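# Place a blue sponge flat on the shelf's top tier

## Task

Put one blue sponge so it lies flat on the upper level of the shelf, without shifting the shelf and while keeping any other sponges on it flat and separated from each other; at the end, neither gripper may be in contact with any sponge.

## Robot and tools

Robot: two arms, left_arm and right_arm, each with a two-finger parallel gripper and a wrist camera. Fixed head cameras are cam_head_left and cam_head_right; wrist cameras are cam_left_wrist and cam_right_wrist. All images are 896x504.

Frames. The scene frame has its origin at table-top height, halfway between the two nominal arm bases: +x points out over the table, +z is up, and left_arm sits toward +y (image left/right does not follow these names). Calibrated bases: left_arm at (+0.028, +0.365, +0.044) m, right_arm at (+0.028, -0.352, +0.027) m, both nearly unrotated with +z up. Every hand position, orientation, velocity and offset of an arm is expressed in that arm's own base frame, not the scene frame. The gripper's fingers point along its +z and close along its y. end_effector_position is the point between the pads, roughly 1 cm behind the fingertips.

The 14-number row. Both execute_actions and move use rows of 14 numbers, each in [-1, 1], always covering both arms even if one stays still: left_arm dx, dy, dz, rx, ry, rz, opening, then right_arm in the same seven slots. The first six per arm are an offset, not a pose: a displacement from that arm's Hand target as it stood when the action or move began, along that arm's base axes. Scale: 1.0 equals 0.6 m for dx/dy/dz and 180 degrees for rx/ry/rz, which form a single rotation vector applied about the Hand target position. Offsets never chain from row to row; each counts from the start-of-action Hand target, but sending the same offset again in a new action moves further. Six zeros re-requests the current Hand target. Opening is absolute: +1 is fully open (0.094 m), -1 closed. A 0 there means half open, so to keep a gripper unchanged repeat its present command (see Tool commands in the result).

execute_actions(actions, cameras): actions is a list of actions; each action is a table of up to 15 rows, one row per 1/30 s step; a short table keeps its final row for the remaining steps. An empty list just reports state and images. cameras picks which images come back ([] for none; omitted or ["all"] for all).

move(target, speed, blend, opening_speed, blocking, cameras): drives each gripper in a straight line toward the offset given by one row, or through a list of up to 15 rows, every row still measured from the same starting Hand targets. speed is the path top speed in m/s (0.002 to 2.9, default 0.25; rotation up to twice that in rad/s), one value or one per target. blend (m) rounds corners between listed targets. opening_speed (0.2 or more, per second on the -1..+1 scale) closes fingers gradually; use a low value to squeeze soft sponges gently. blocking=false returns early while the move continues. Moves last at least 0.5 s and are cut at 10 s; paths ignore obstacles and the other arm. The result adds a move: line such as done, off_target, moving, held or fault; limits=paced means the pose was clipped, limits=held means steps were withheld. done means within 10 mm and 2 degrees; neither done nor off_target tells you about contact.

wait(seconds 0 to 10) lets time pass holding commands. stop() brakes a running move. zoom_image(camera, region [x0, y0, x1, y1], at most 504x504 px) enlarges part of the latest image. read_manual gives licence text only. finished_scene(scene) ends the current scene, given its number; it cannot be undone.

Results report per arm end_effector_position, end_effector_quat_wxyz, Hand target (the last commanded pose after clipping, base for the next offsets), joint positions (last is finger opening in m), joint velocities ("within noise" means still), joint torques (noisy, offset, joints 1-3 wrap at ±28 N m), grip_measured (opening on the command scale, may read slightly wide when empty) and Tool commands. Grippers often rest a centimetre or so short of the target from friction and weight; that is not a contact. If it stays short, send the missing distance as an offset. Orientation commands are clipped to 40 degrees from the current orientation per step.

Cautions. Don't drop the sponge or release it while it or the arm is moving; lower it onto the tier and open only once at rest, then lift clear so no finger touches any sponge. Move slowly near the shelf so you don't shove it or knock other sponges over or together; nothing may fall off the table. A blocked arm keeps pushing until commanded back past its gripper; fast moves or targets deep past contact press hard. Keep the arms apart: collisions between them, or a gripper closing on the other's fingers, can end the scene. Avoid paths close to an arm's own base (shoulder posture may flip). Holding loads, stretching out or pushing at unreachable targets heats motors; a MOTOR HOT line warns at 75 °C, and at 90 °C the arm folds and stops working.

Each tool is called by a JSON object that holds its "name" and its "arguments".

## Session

{"name": "execute_actions", "arguments": {"actions": []}}

Scene clock: 0.00 s.
left_arm: end_effector_position=(+0.4037, +0.0232, +0.1015) grip_measured=+1.000 end_effector_quat_wxyz=(+0.592, -0.061, +0.803, -0.007) | right_arm: end_effector_position=(+0.4034, -0.0341, +0.1189) grip_measured=+1.000 end_effector_quat_wxyz=(+0.612, +0.054, +0.785, -0.084)
Joint positions: left_arm=[0.048 1.581 0.38 0.898 -0.015 -0.093 0.094] | right_arm=[0 1.563 0.378 0.94 0.199 -0.019 0.094]
Joint velocities: within noise
Joint torques (N m): no reading
Motor temperatures (°C): left_arm=[26 27 28 25 24 27 28] | right_arm=[27 29 26 27 27 28 28]
Heat: left arm: 28 °C; right arm: 29 °C.
Hand target: left_arm +0.4088, +0.0243, +0.1166; +0.610, -0.060, +0.790, -0.004 | right_arm +0.4078, -0.0355, +0.1345; +0.629, +0.060, +0.770, -0.083
Tool commands: left_gripper/opening=+1.0 right_gripper/opening=+1.0

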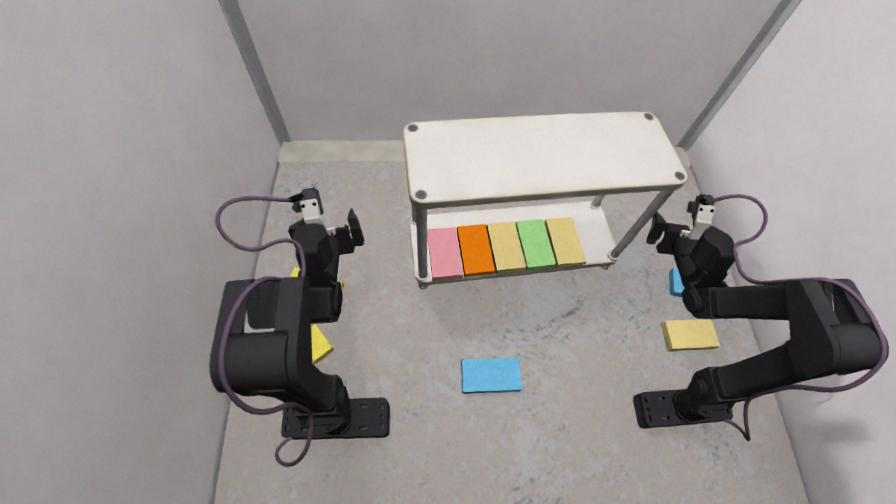

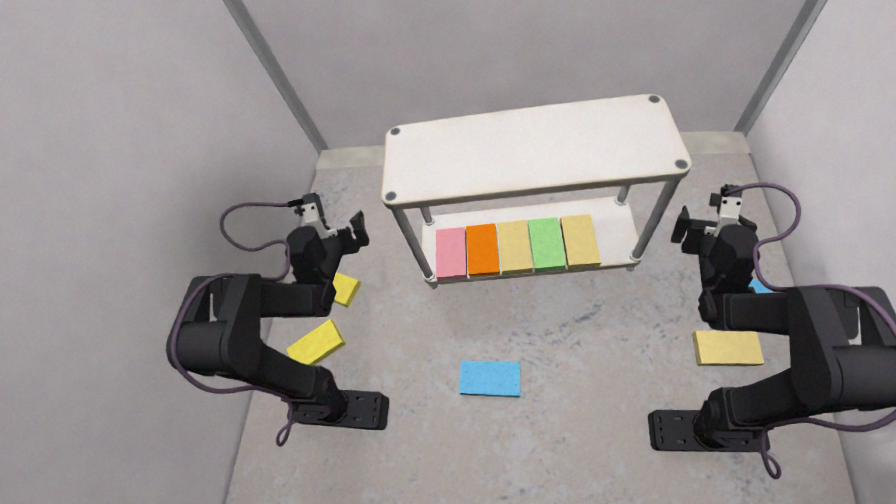

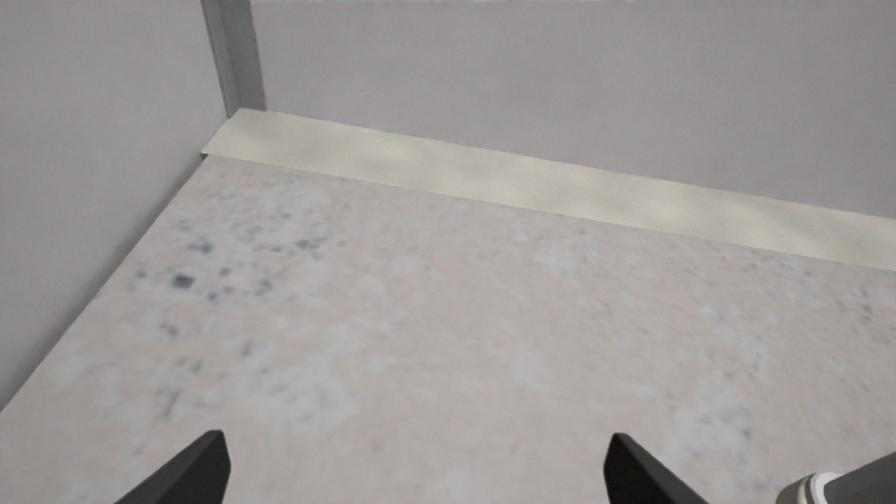

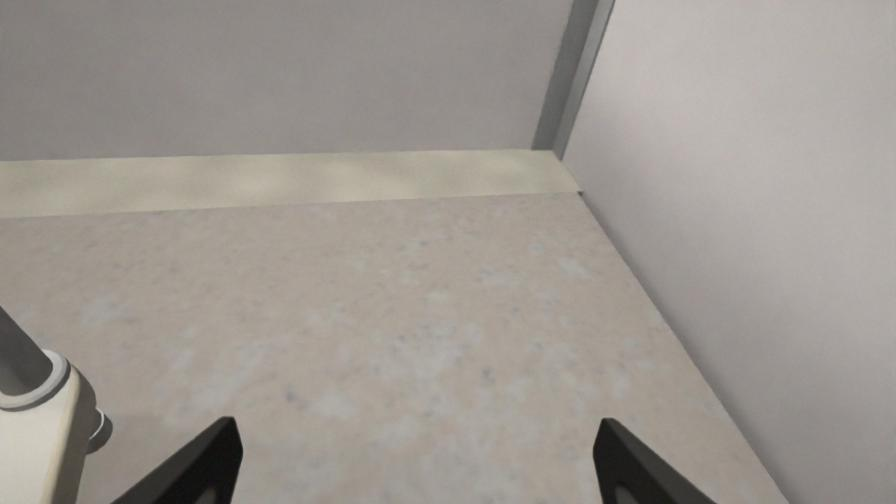

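{"name": "move", "arguments": {"target": [-0.5463, -0.4988, -0.116, 0.1309, 0.1017, -0.5239, 1.0, 0, 0, 0, 0, 0, 0, 1.0], "speed": 0.5, "cameras": ["cam_left_wrist", "cam_head_left"]}}

Scene clock: 5.03 s.
left_arm: end_effector_position=(+0.0704, -0.2562, +0.0253) grip_measured=+1.000 end_effector_quat_wxyz=(+0.259, +0.647, +0.658, -0.285) | right_arm: end_effector_position=(+0.4034, -0.0341, +0.1189) grip_measured=+1.000 end_effector_quat_wxyz=(+0.612, +0.054, +0.785, -0.084)
Joint positions: left_arm=[-1.051 1.107 0.228 0.016 0.386 0.358 0.094] | right_arm=[0 1.563 0.378 0.94 0.199 -0.019 0.094]
Joint velocities: within noise
Joint torques (N m): left_arm=[-0.38 -0.8 8.54 1.51 0.11 -0.09] | right_arm=[-0.1 -5.96 5.04 2.25 -0.01 0]
Motor temperatures (°C): left_arm=[26 27 29 26 24 27 28] | right_arm=[27 30 27 29 27 28 28]
Heat: left arm: 29 °C; right arm: 30 °C.
Hand target: left_arm +0.0810, -0.2750, +0.0470; +0.293, +0.644, +0.644, -0.293 | right_arm +0.4078, -0.0355, +0.1345; +0.629, +0.060, +0.770, -0.083
Off the commanded pose: left_arm 0.031 m, 4 deg | right_arm 0.016 m, 3 deg.
move: off_target (left_arm, right_arm)
Images, in order (width x height): cam_head_left 896x504, cam_left_wrist 896x504.

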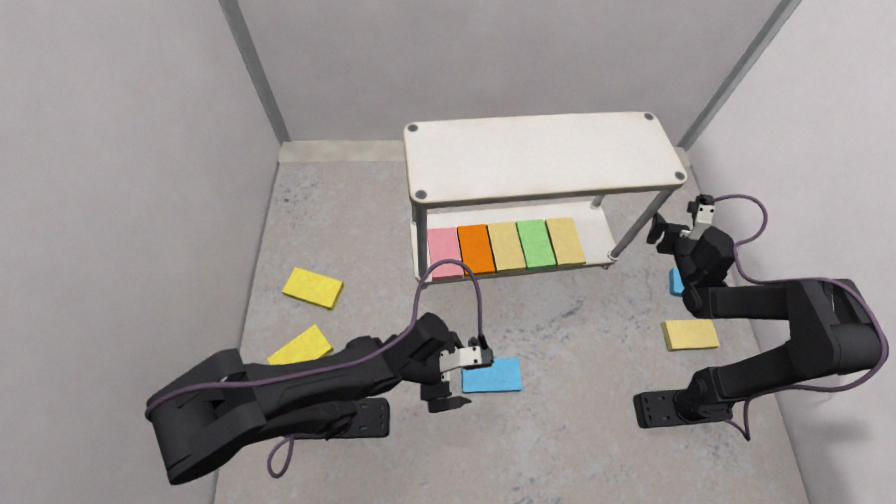

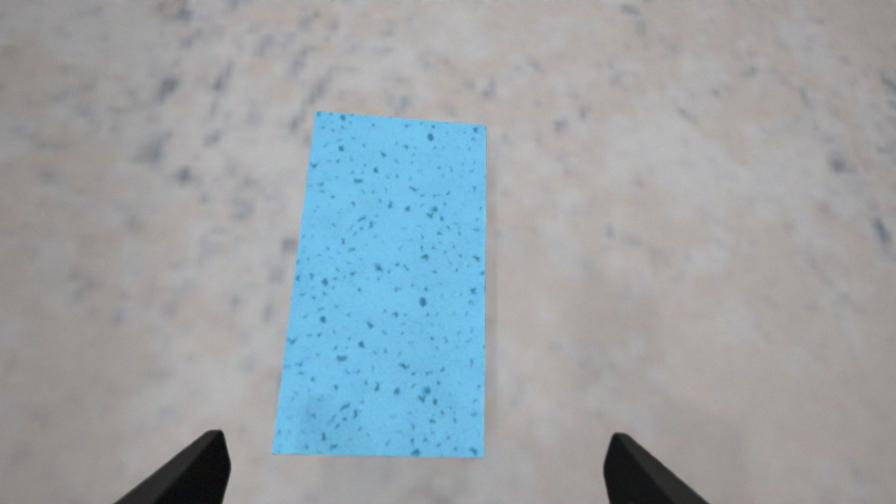

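{"name": "move", "arguments": {"target": [0.0127, -0.1053, -0.0867, -0.0111, -0.0128, 0.0089, 1.0, 0, 0, 0, 0, 0, 0, 1.0], "speed": 0.15, "cameras": ["cam_left_wrist"]}}

Scene clock: 8.60 s.
left_arm: end_effector_position=(+0.0832, -0.3142, -0.0234) grip_measured=+1.000 end_effector_quat_wxyz=(+0.285, +0.643, +0.659, -0.268) | right_arm: end_effector_position=(+0.4034, -0.0341, +0.1189) grip_measured=+1.000 end_effector_quat_wxyz=(+0.612, +0.054, +0.785, -0.084)
Joint positions: left_arm=[-1.18 1.684 0.292 0.594 0.248 0.265 0.094] | right_arm=[0 1.563 0.378 0.94 0.199 -0.019 0.094]
Joint velocities: within noise
Joint torques (N m): left_arm=[-0.49 -3.18 5.56 1.95 0 -0.1] | right_arm=[-0.1 -5.94 5.04 2.25 -0.01 0]
Motor temperatures (°C): left_arm=[26 27 30 27 24 27 28] | right_arm=[27 31 27 30 27 28 28]
Heat: left arm: 30 °C; right arm: 31 °C.
Hand target: left_arm +0.0886, -0.3382, -0.0050; +0.321, +0.635, +0.641, -0.287 | right_arm +0.4078, -0.0355, +0.1345; +0.629, +0.060, +0.770, -0.083
Off the commanded pose: left_arm 0.031 m, 5 deg | right_arm 0.016 m, 3 deg.
move: off_target (left_arm, right_arm)
Images, in order (width x height): cam_left_wrist 896x504.

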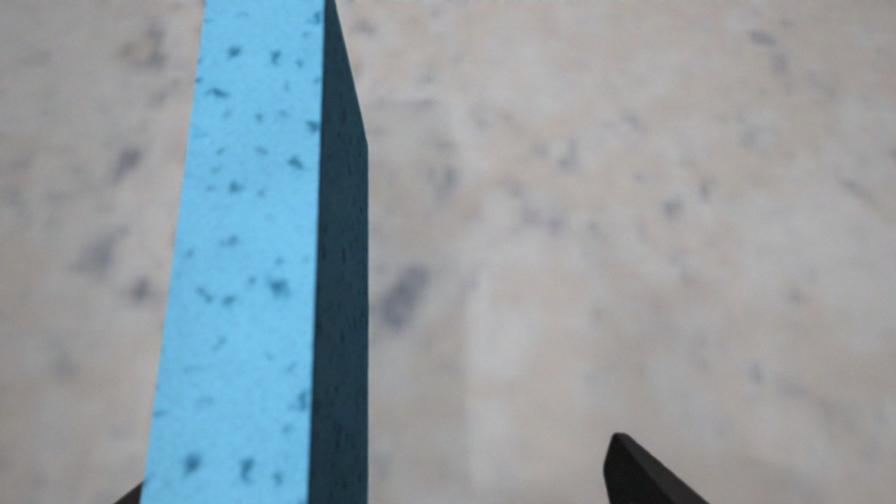

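{"name": "wait", "arguments": {"seconds": 0.0, "cameras": ["cam_head_left", "cam_head_right", "cam_left_wrist"]}}

{"name": "zoom_image", "arguments": {"camera": "cam_head_right", "region": [380, 320, 560, 440]}}

Scene clock: 10.40 s.
left_arm: end_effector_position=(+0.0833, -0.3145, -0.0231) grip_measured=+1.000 end_effector_quat_wxyz=(+0.286, +0.643, +0.658, -0.268) | right_arm: end_effector_position=(+0.4034, -0.0341, +0.1189) grip_measured=+1.000 end_effector_quat_wxyz=(+0.612, +0.054, +0.785, -0.084)
Joint positions: left_arm=[-1.18 1.684 0.292 0.596 0.248 0.265 0.094] | right_arm=[0 1.563 0.378 0.94 0.199 -0.019 0.094]
Joint velocities: within noise
Joint torques (N m): left_arm=[-0.44 -3.19 5.59 1.93 0.02 -0.07] | right_arm=[-0.1 -5.96 5.04 2.25 -0.01 0]
Motor temperatures (°C): left_arm=[26 27 30 27 24 27 28] | right_arm=[27 31 27 31 27 28 28]
Heat: left arm: 30 °C; right arm: 31 °C.
Hand target: left_arm +0.0886, -0.3382, -0.0050; +0.321, +0.635, +0.641, -0.287 | right_arm +0.4078, -0.0355, +0.1345; +0.629, +0.060, +0.770, -0.083
Tool commands: left_gripper/opening=+1.0 right_gripper/opening=+1.0
Off the commanded pose: left_arm 0.030 m, 5 deg | right_arm 0.016 m, 3 deg.
Images, in order (width x height): cam_head_left 896x504, cam_head_right 896x504, cam_left_wrist 896x504.

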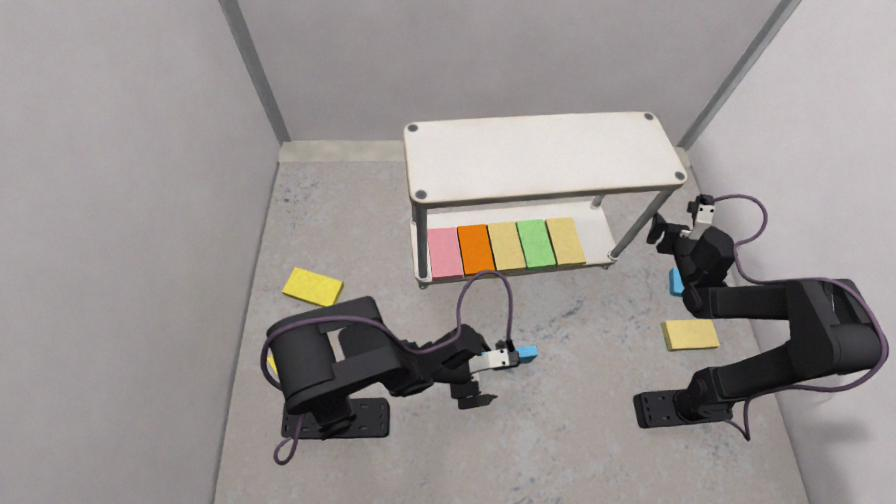

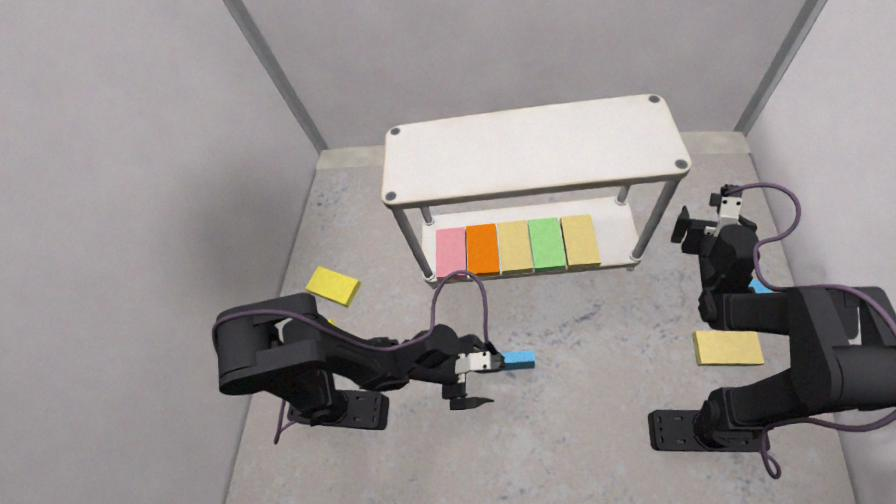

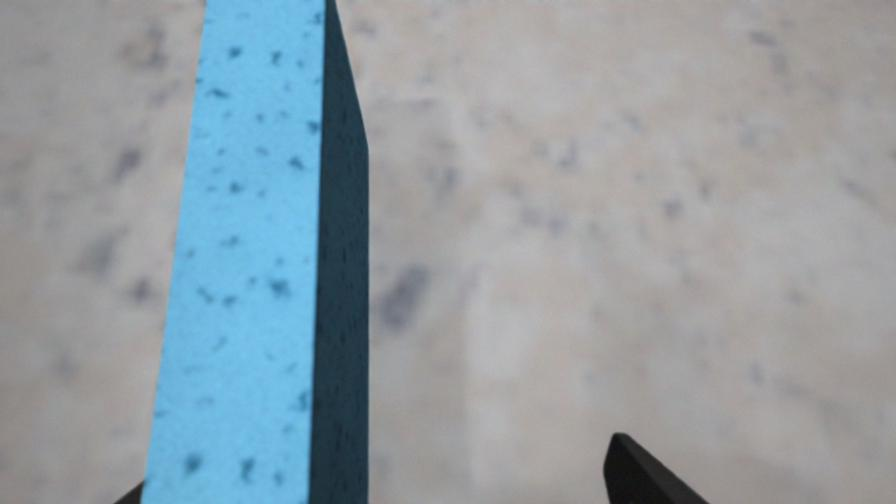

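Scaled by 2.800 from the camera's 896x504 image, which has a finer 1280x720 frame.

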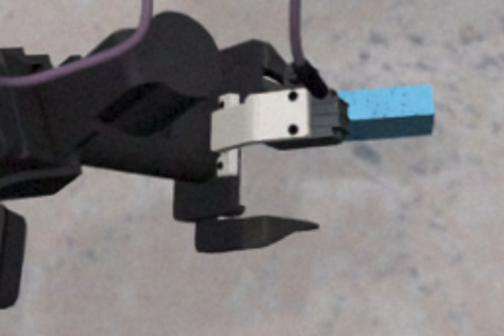

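{"name": "move", "arguments": {"target": [[0, -0.0563, 0.0633, 0, 0, 0, 1.0, 0, 0, 0, 0, 0, 0, 1.0], [-0.1, -0.0563, 0.0633, 0, 0, 0, 1.0, 0, 0, 0, 0, 0, 0, 1.0], [-0.1, -0.0563, 0.135, 0, 0, 0, 1.0, 0, 0, 0, 0, 0, 0, 1.0], [-0.0277, 0.0237, 0.1017, 0, 0, 0.0167, 1.0, 0, 0, 0, 0, 0, 0, 1.0]], "speed": [0.1, 0.08, 0.2, 0.25], "cameras": ["cam_left_wrist", "cam_head_right"]}}

Scene clock: 17.70 s.
left_arm: end_effector_position=(+0.0776, -0.3303, +0.0566) grip_measured=+1.000 end_effector_quat_wxyz=(+0.339, +0.613, +0.659, -0.274) | right_arm: end_effector_position=(+0.4034, -0.0341, +0.1189) grip_measured=+1.000 end_effector_quat_wxyz=(+0.612, +0.054, +0.785, -0.084)
Joint positions: left_arm=[-1.283 1.314 0.37 0.271 0.114 0.16 0.094] | right_arm=[0 1.563 0.378 0.94 0.199 -0.019 0.094]
Joint velocities: within noise
Joint torques (N m): left_arm=[0.47 -4.41 4.11 1.22 0.21 0.03] | right_arm=[-0.1 -5.96 5.04 2.25 -0.01 0]
Motor temperatures (°C): left_arm=[26 28 30 28 24 27 28] | right_arm=[27 31 27 32 27 28 28]
Heat: left arm: 30 °C; right arm: 32 °C.
Hand target: left_arm +0.0720, -0.3240, +0.0560; +0.329, +0.618, +0.658, -0.278 | right_arm +0.4078, -0.0355, +0.1345; +0.629, +0.060, +0.770, -0.083
Off the commanded pose: left_arm 0.008 m, 1 deg | right_arm 0.016 m, 3 deg.
move: off_target (right_arm)
Images, in order (width x height): cam_head_right 896x504, cam_left_wrist 896x504.

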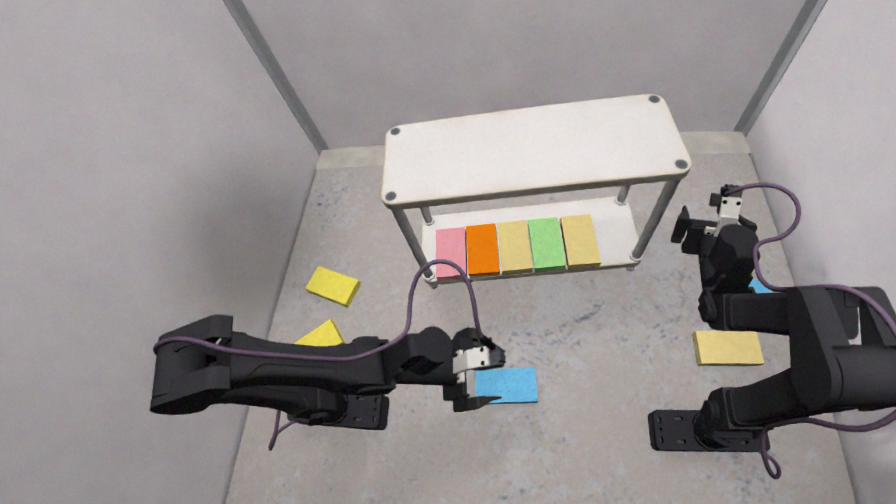

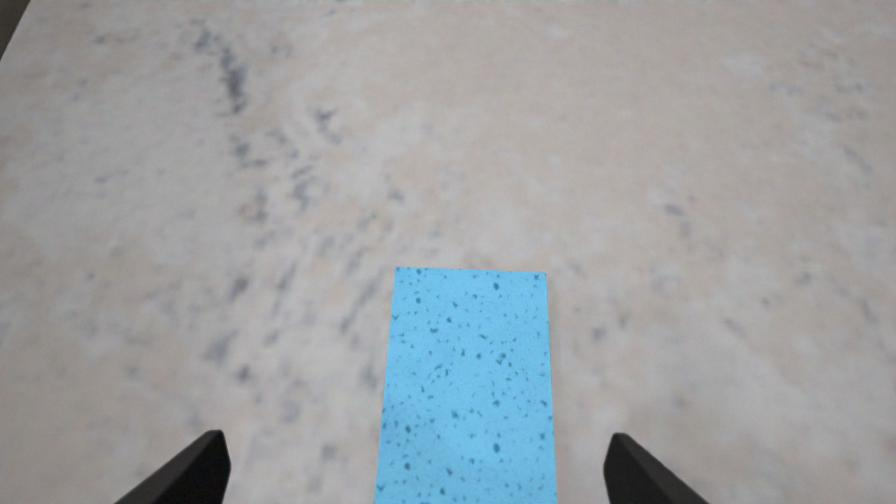

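{"name": "move", "arguments": {"target": [-0.0067, -0.075, -0.0567, -0.0011, 0.0172, -0.0244, 1.0, 0, 0, 0, 0, 0, 0, 1.0], "speed": 0.2, "cameras": ["cam_left_wrist"]}}

Scene clock: 20.30 s.
left_arm: end_effector_position=(+0.0652, -0.3433, -0.0002) grip_measured=+1.000 end_effector_quat_wxyz=(+0.267, +0.638, +0.666, -0.279) | right_arm: end_effector_position=(+0.4034, -0.0341, +0.1189) grip_measured=+1.000 end_effector_quat_wxyz=(+0.612, +0.054, +0.785, -0.084)
Joint positions: left_arm=[-1.283 1.619 0.416 0.404 0.203 0.162 0.094] | right_arm=[0 1.563 0.378 0.94 0.199 -0.019 0.094]
Joint velocities: within noise
Joint torques (N m): left_arm=[0.47 -3.54 6.74 1.93 0.28 0.04] | right_arm=[-0.1 -5.96 5.05 2.25 -0.01 0]
Motor temperatures (°C): left_arm=[26 28 30 28 24 27 28] | right_arm=[27 32 27 33 27 28 28]
Heat: left arm: 30 °C; right arm: 33 °C.
Hand target: left_arm +0.0680, -0.3690, +0.0220; +0.301, +0.635, +0.642, -0.308 | right_arm +0.4078, -0.0355, +0.1345; +0.629, +0.060, +0.770, -0.083
Off the commanded pose: left_arm 0.034 m, 6 deg | right_arm 0.016 m, 3 deg.
move: off_target (left_arm, right_arm)
Images, in order (width x height): cam_left_wrist 896x504.

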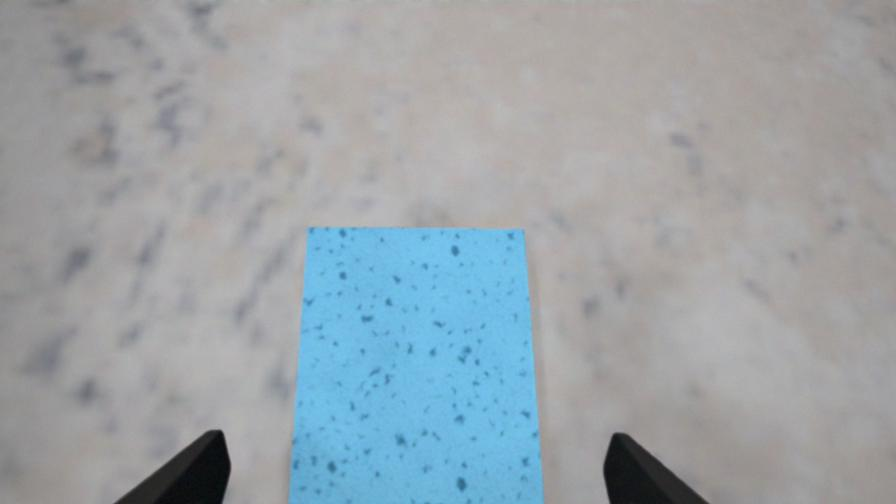

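{"name": "move", "arguments": {"target": [[0, -0.0203, -0.05, -0.0083, -0.01, 0.0189, 1.0, 0, 0, 0, 0, 0, 0, 1.0], [0, -0.0203, -0.05, -0.0083, -0.01, 0.0189, 0.34, 0, 0, 0, 0, 0, 0, 1.0], [0, -0.0203, 0.13, -0.0083, -0.01, 0.0189, 0.34, 0, 0, 0, 0, 0, 0, 1.0], [0.1367, 0.165, 0.6133, 0.0009, -0.0106, 0.2239, 0.34, 0, 0, 0, 0, 0, 0, 1.0], [0.5407, 0.1838, 0.5875, 0.0027, -0.0105, 0.335, 0.34, 0, 0, 0, 0, 0, 0, 1.0]], "speed": [0.08, 0.08, 0.2, 0.35, 0.3], "blend": [0, 0, 0.05, 0.05, 0], "opening_speed": 0.5, "cameras": ["cam_left_wrist", "cam_head_left"]}}

Scene clock: 29.67 s.
left_arm: end_effector_position=(+0.3974, -0.2580, +0.3564) grip_measured=+0.343 end_effector_quat_wxyz=(+0.410, +0.231, +0.877, -0.094) | right_arm: end_effector_position=(+0.4034, -0.0341, +0.1189) grip_measured=+1.000 end_effector_quat_wxyz=(+0.612, +0.054, +0.785, -0.084)
Joint positions: left_arm=[-0.616 1.784 2.135 -1.058 -0.101 -0.054 0.063] | right_arm=[0 1.563 0.378 0.94 0.199 -0.019 0.094]
Joint velocities: within noise
Joint torques (N m): left_arm=[-0.08 -6.58 8.79 1.31 0.06 0.04] | right_arm=[-0.09 -5.96 5.05 2.25 -0.01 0]
Motor temperatures (°C): left_arm=[26 28 30 29 24 27 28] | right_arm=[27 32 28 34 27 28 28]
Heat: left arm: 30 °C; right arm: 34 °C.
Hand target: left_arm +0.3924, -0.2587, +0.3745; +0.423, +0.232, +0.870, -0.103 | right_arm +0.4078, -0.0355, +0.1345; +0.629, +0.060, +0.770, -0.083
Off the commanded pose: left_arm 0.019 m, 2 deg | right_arm 0.016 m, 3 deg.
move: off_target (left_arm, right_arm); target 2's new opening was sent with left_arm's hand 0.025 m and 5 deg from that target
Images, in order (width x height): cam_head_left 896x504, cam_left_wrist 896x504.

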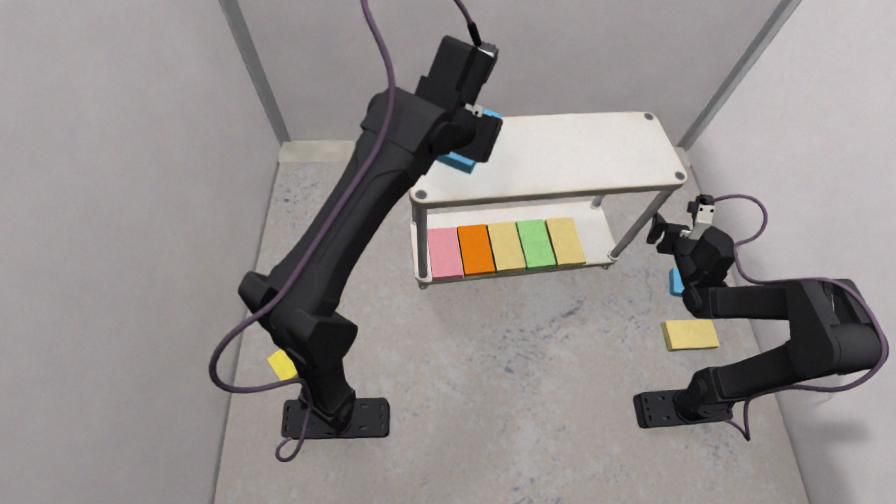

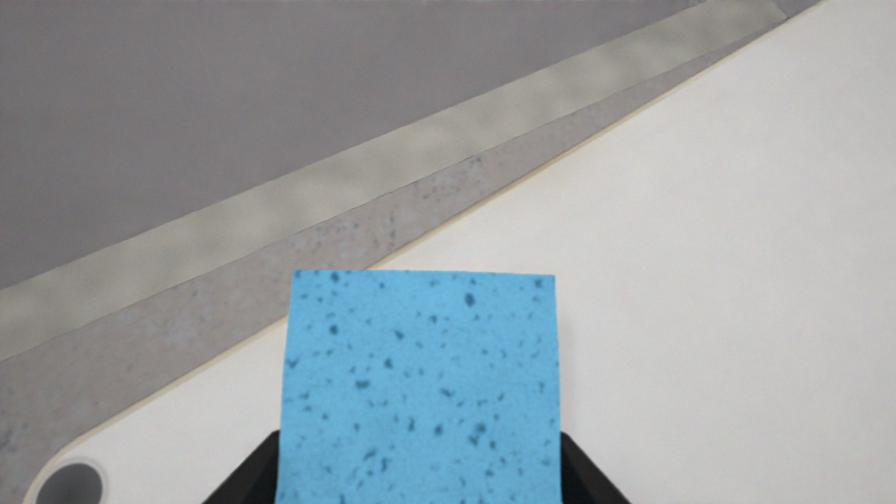

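{"name": "move", "arguments": {"target": [[-0.0167, -0.0015, -0.0375, -0.0004, 0.0159, 0, 0.34, 0, 0, 0, 0, 0, 0, 1.0], [-0.0167, -0.0015, -0.0608, -0.0004, 0.0159, 0, 0.34, 0, 0, 0, 0, 0, 0, 1.0]], "speed": [0.08, 0.025], "cameras": ["cam_left_wrist", "cam_head_right"]}}

Scene clock: 31.87 s.
left_arm: end_effector_position=(+0.3903, -0.2562, +0.3321) grip_measured=+0.343 end_effector_quat_wxyz=(+0.394, +0.228, +0.885, -0.098) | right_arm: end_effector_position=(+0.4034, -0.0341, +0.1189) grip_measured=+1.000 end_effector_quat_wxyz=(+0.612, +0.054, +0.785, -0.084)
Joint positions: left_arm=[-0.617 1.728 1.983 -0.993 -0.09 -0.073 0.063] | right_arm=[0 1.563 0.378 0.94 0.199 -0.019 0.094]
Joint velocities: within noise
Joint torques (N m): left_arm=[-0.47 -8.09 3.41 1.6 0.07 -0.08] | right_arm=[-0.09 -5.96 5.04 2.25 -0.01 0]
Motor temperatures (°C): left_arm=[26 28 30 29 24 27 28] | right_arm=[27 32 28 35 27 28 28]
Heat: left arm: 30 °C; right arm: 35 °C.
Hand target: left_arm +0.3824, -0.2596, +0.3380; +0.401, +0.229, +0.880, -0.109 | right_arm +0.4078, -0.0355, +0.1345; +0.629, +0.060, +0.770, -0.083
Off the commanded pose: left_arm 0.010 m, 2 deg | right_arm 0.016 m, 3 deg.
move: off_target (right_arm)
Images, in order (width x height): cam_head_right 896x504, cam_left_wrist 896x504.

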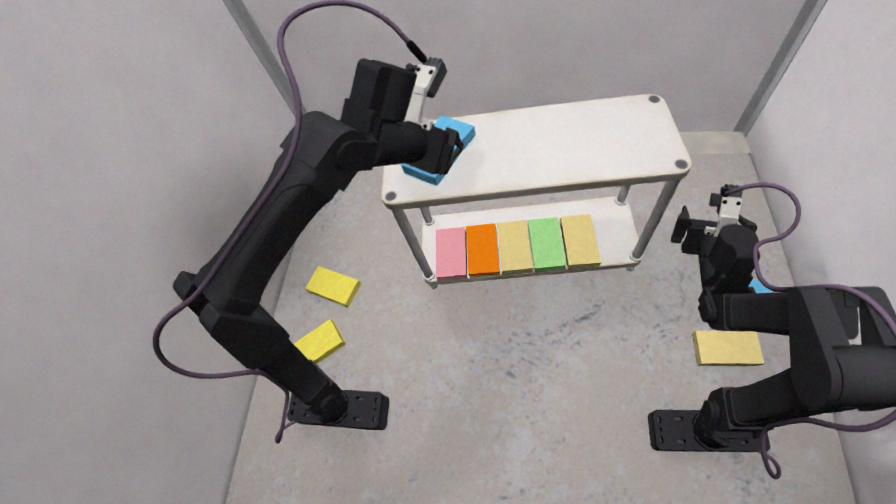

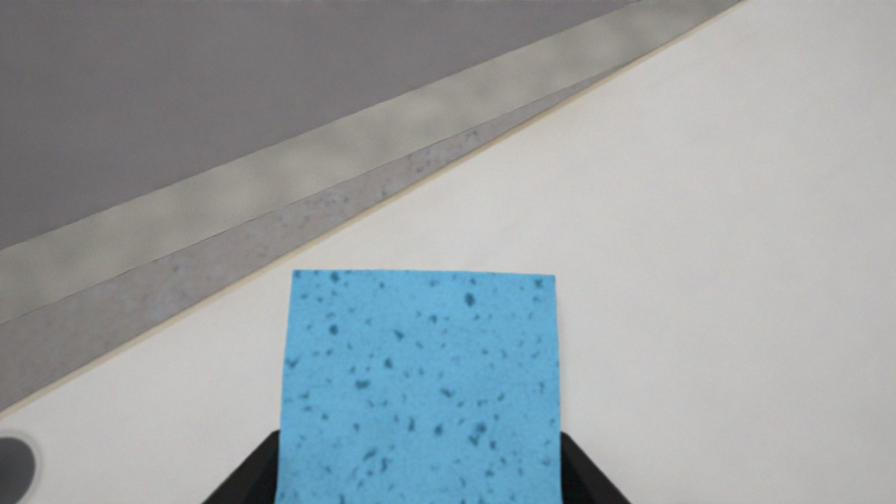

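{"name": "zoom_image", "arguments": {"camera": "cam_head_right", "region": [370, 90, 510, 210]}}

{"name": "zoom_image", "arguments": {"camera": "cam_left_wrist", "region": [230, 230, 630, 504]}}

Scaled by 3.600 from the camera's 896x504 image, which has a finer 1280x720 frame.

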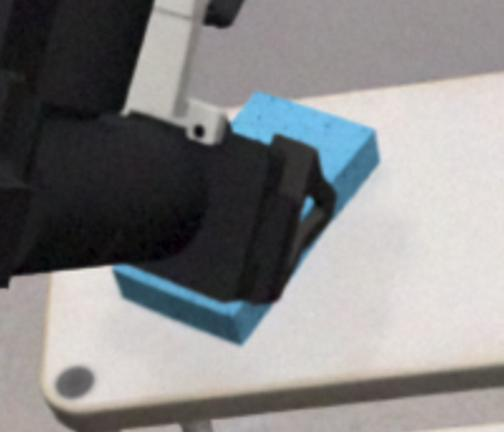

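Scaled by 1.260 from the camera's 896x504 image, which has a finer 1280x720 frame.

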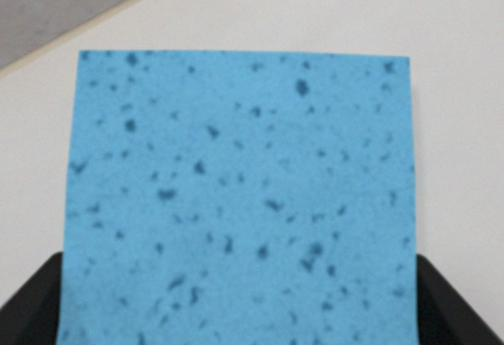

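{"name": "move", "arguments": {"target": [[0, 0, 0.0133, 0, 0, 0, 0.34, 0, 0, 0, 0, 0, 0, 1.0], [0, 0, 0.0133, 0, 0, 0, 0.85, 0, 0, 0, 0, 0, 0, 1.0], [-0.0983, 0.0523, 0.1137, 0, 0, 0, 0.85, 0, 0, 0, 0, 0, 0, 1.0]], "speed": [0.05, 0.05, 0.2], "opening_speed": 0.6, "cameras": ["cam_left_wrist", "cam_head_right"]}}

Scene clock: 36.70 s.
left_arm: end_effector_position=(+0.3311, -0.2332, +0.3961) grip_measured=+0.848 end_effector_quat_wxyz=(+0.396, +0.234, +0.881, -0.112) | right_arm: end_effector_position=(+0.4034, -0.0341, +0.1189) grip_measured=+1.000 end_effector_quat_wxyz=(+0.612, +0.054, +0.785, -0.084)
Joint positions: left_arm=[-0.656 1.653 2.202 -1.276 -0.09 -0.096 0.087] | right_arm=[0 1.563 0.378 0.94 0.199 -0.019 0.094]
Joint velocities: within noise
Joint torques (N m): left_arm=[-0.36 -5.01 7.25 1.15 -0.18 -0.1] | right_arm=[-0.09 -5.96 5.05 2.25 -0.01 0.01]
Motor temperatures (°C): left_arm=[26 29 30 29 24 27 28] | right_arm=[27 32 28 35 27 28 28]
Heat: left arm: 30 °C; right arm: 35 °C.
Hand target: left_arm +0.3234, -0.2282, +0.4062; +0.401, +0.229, +0.880, -0.109 | right_arm +0.4078, -0.0355, +0.1345; +0.629, +0.060, +0.770, -0.083
Off the commanded pose: left_arm 0.014 m, 1 deg | right_arm 0.016 m, 3 deg.
move: off_target (left_arm, right_arm); target 2's new opening was sent with left_arm's hand 0.016 m and 2 deg from that target
Images, in order (width x height): cam_head_right 896x504, cam_left_wrist 896x504.

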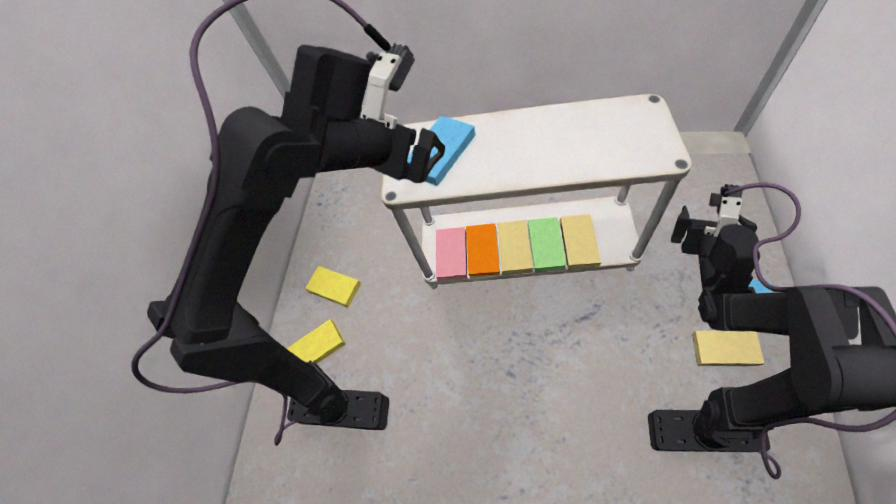

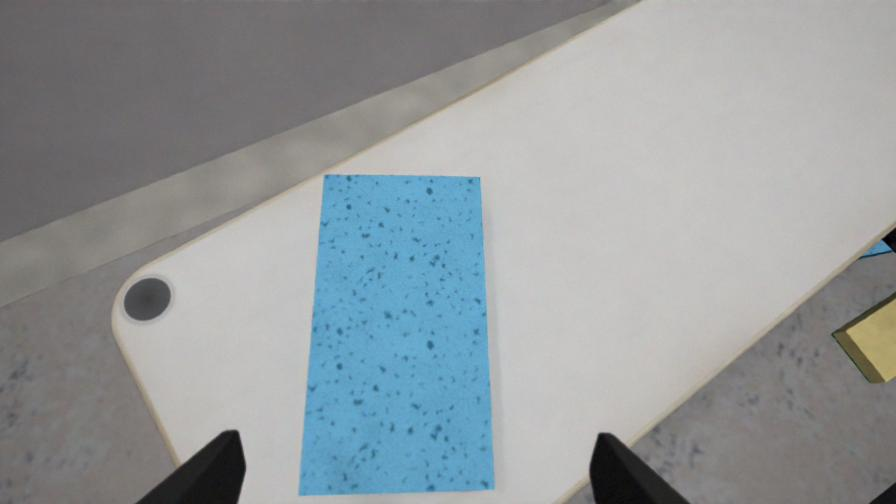

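{"name": "finished_scene", "arguments": {"scene": 2}}

The scene is finished: the task was done.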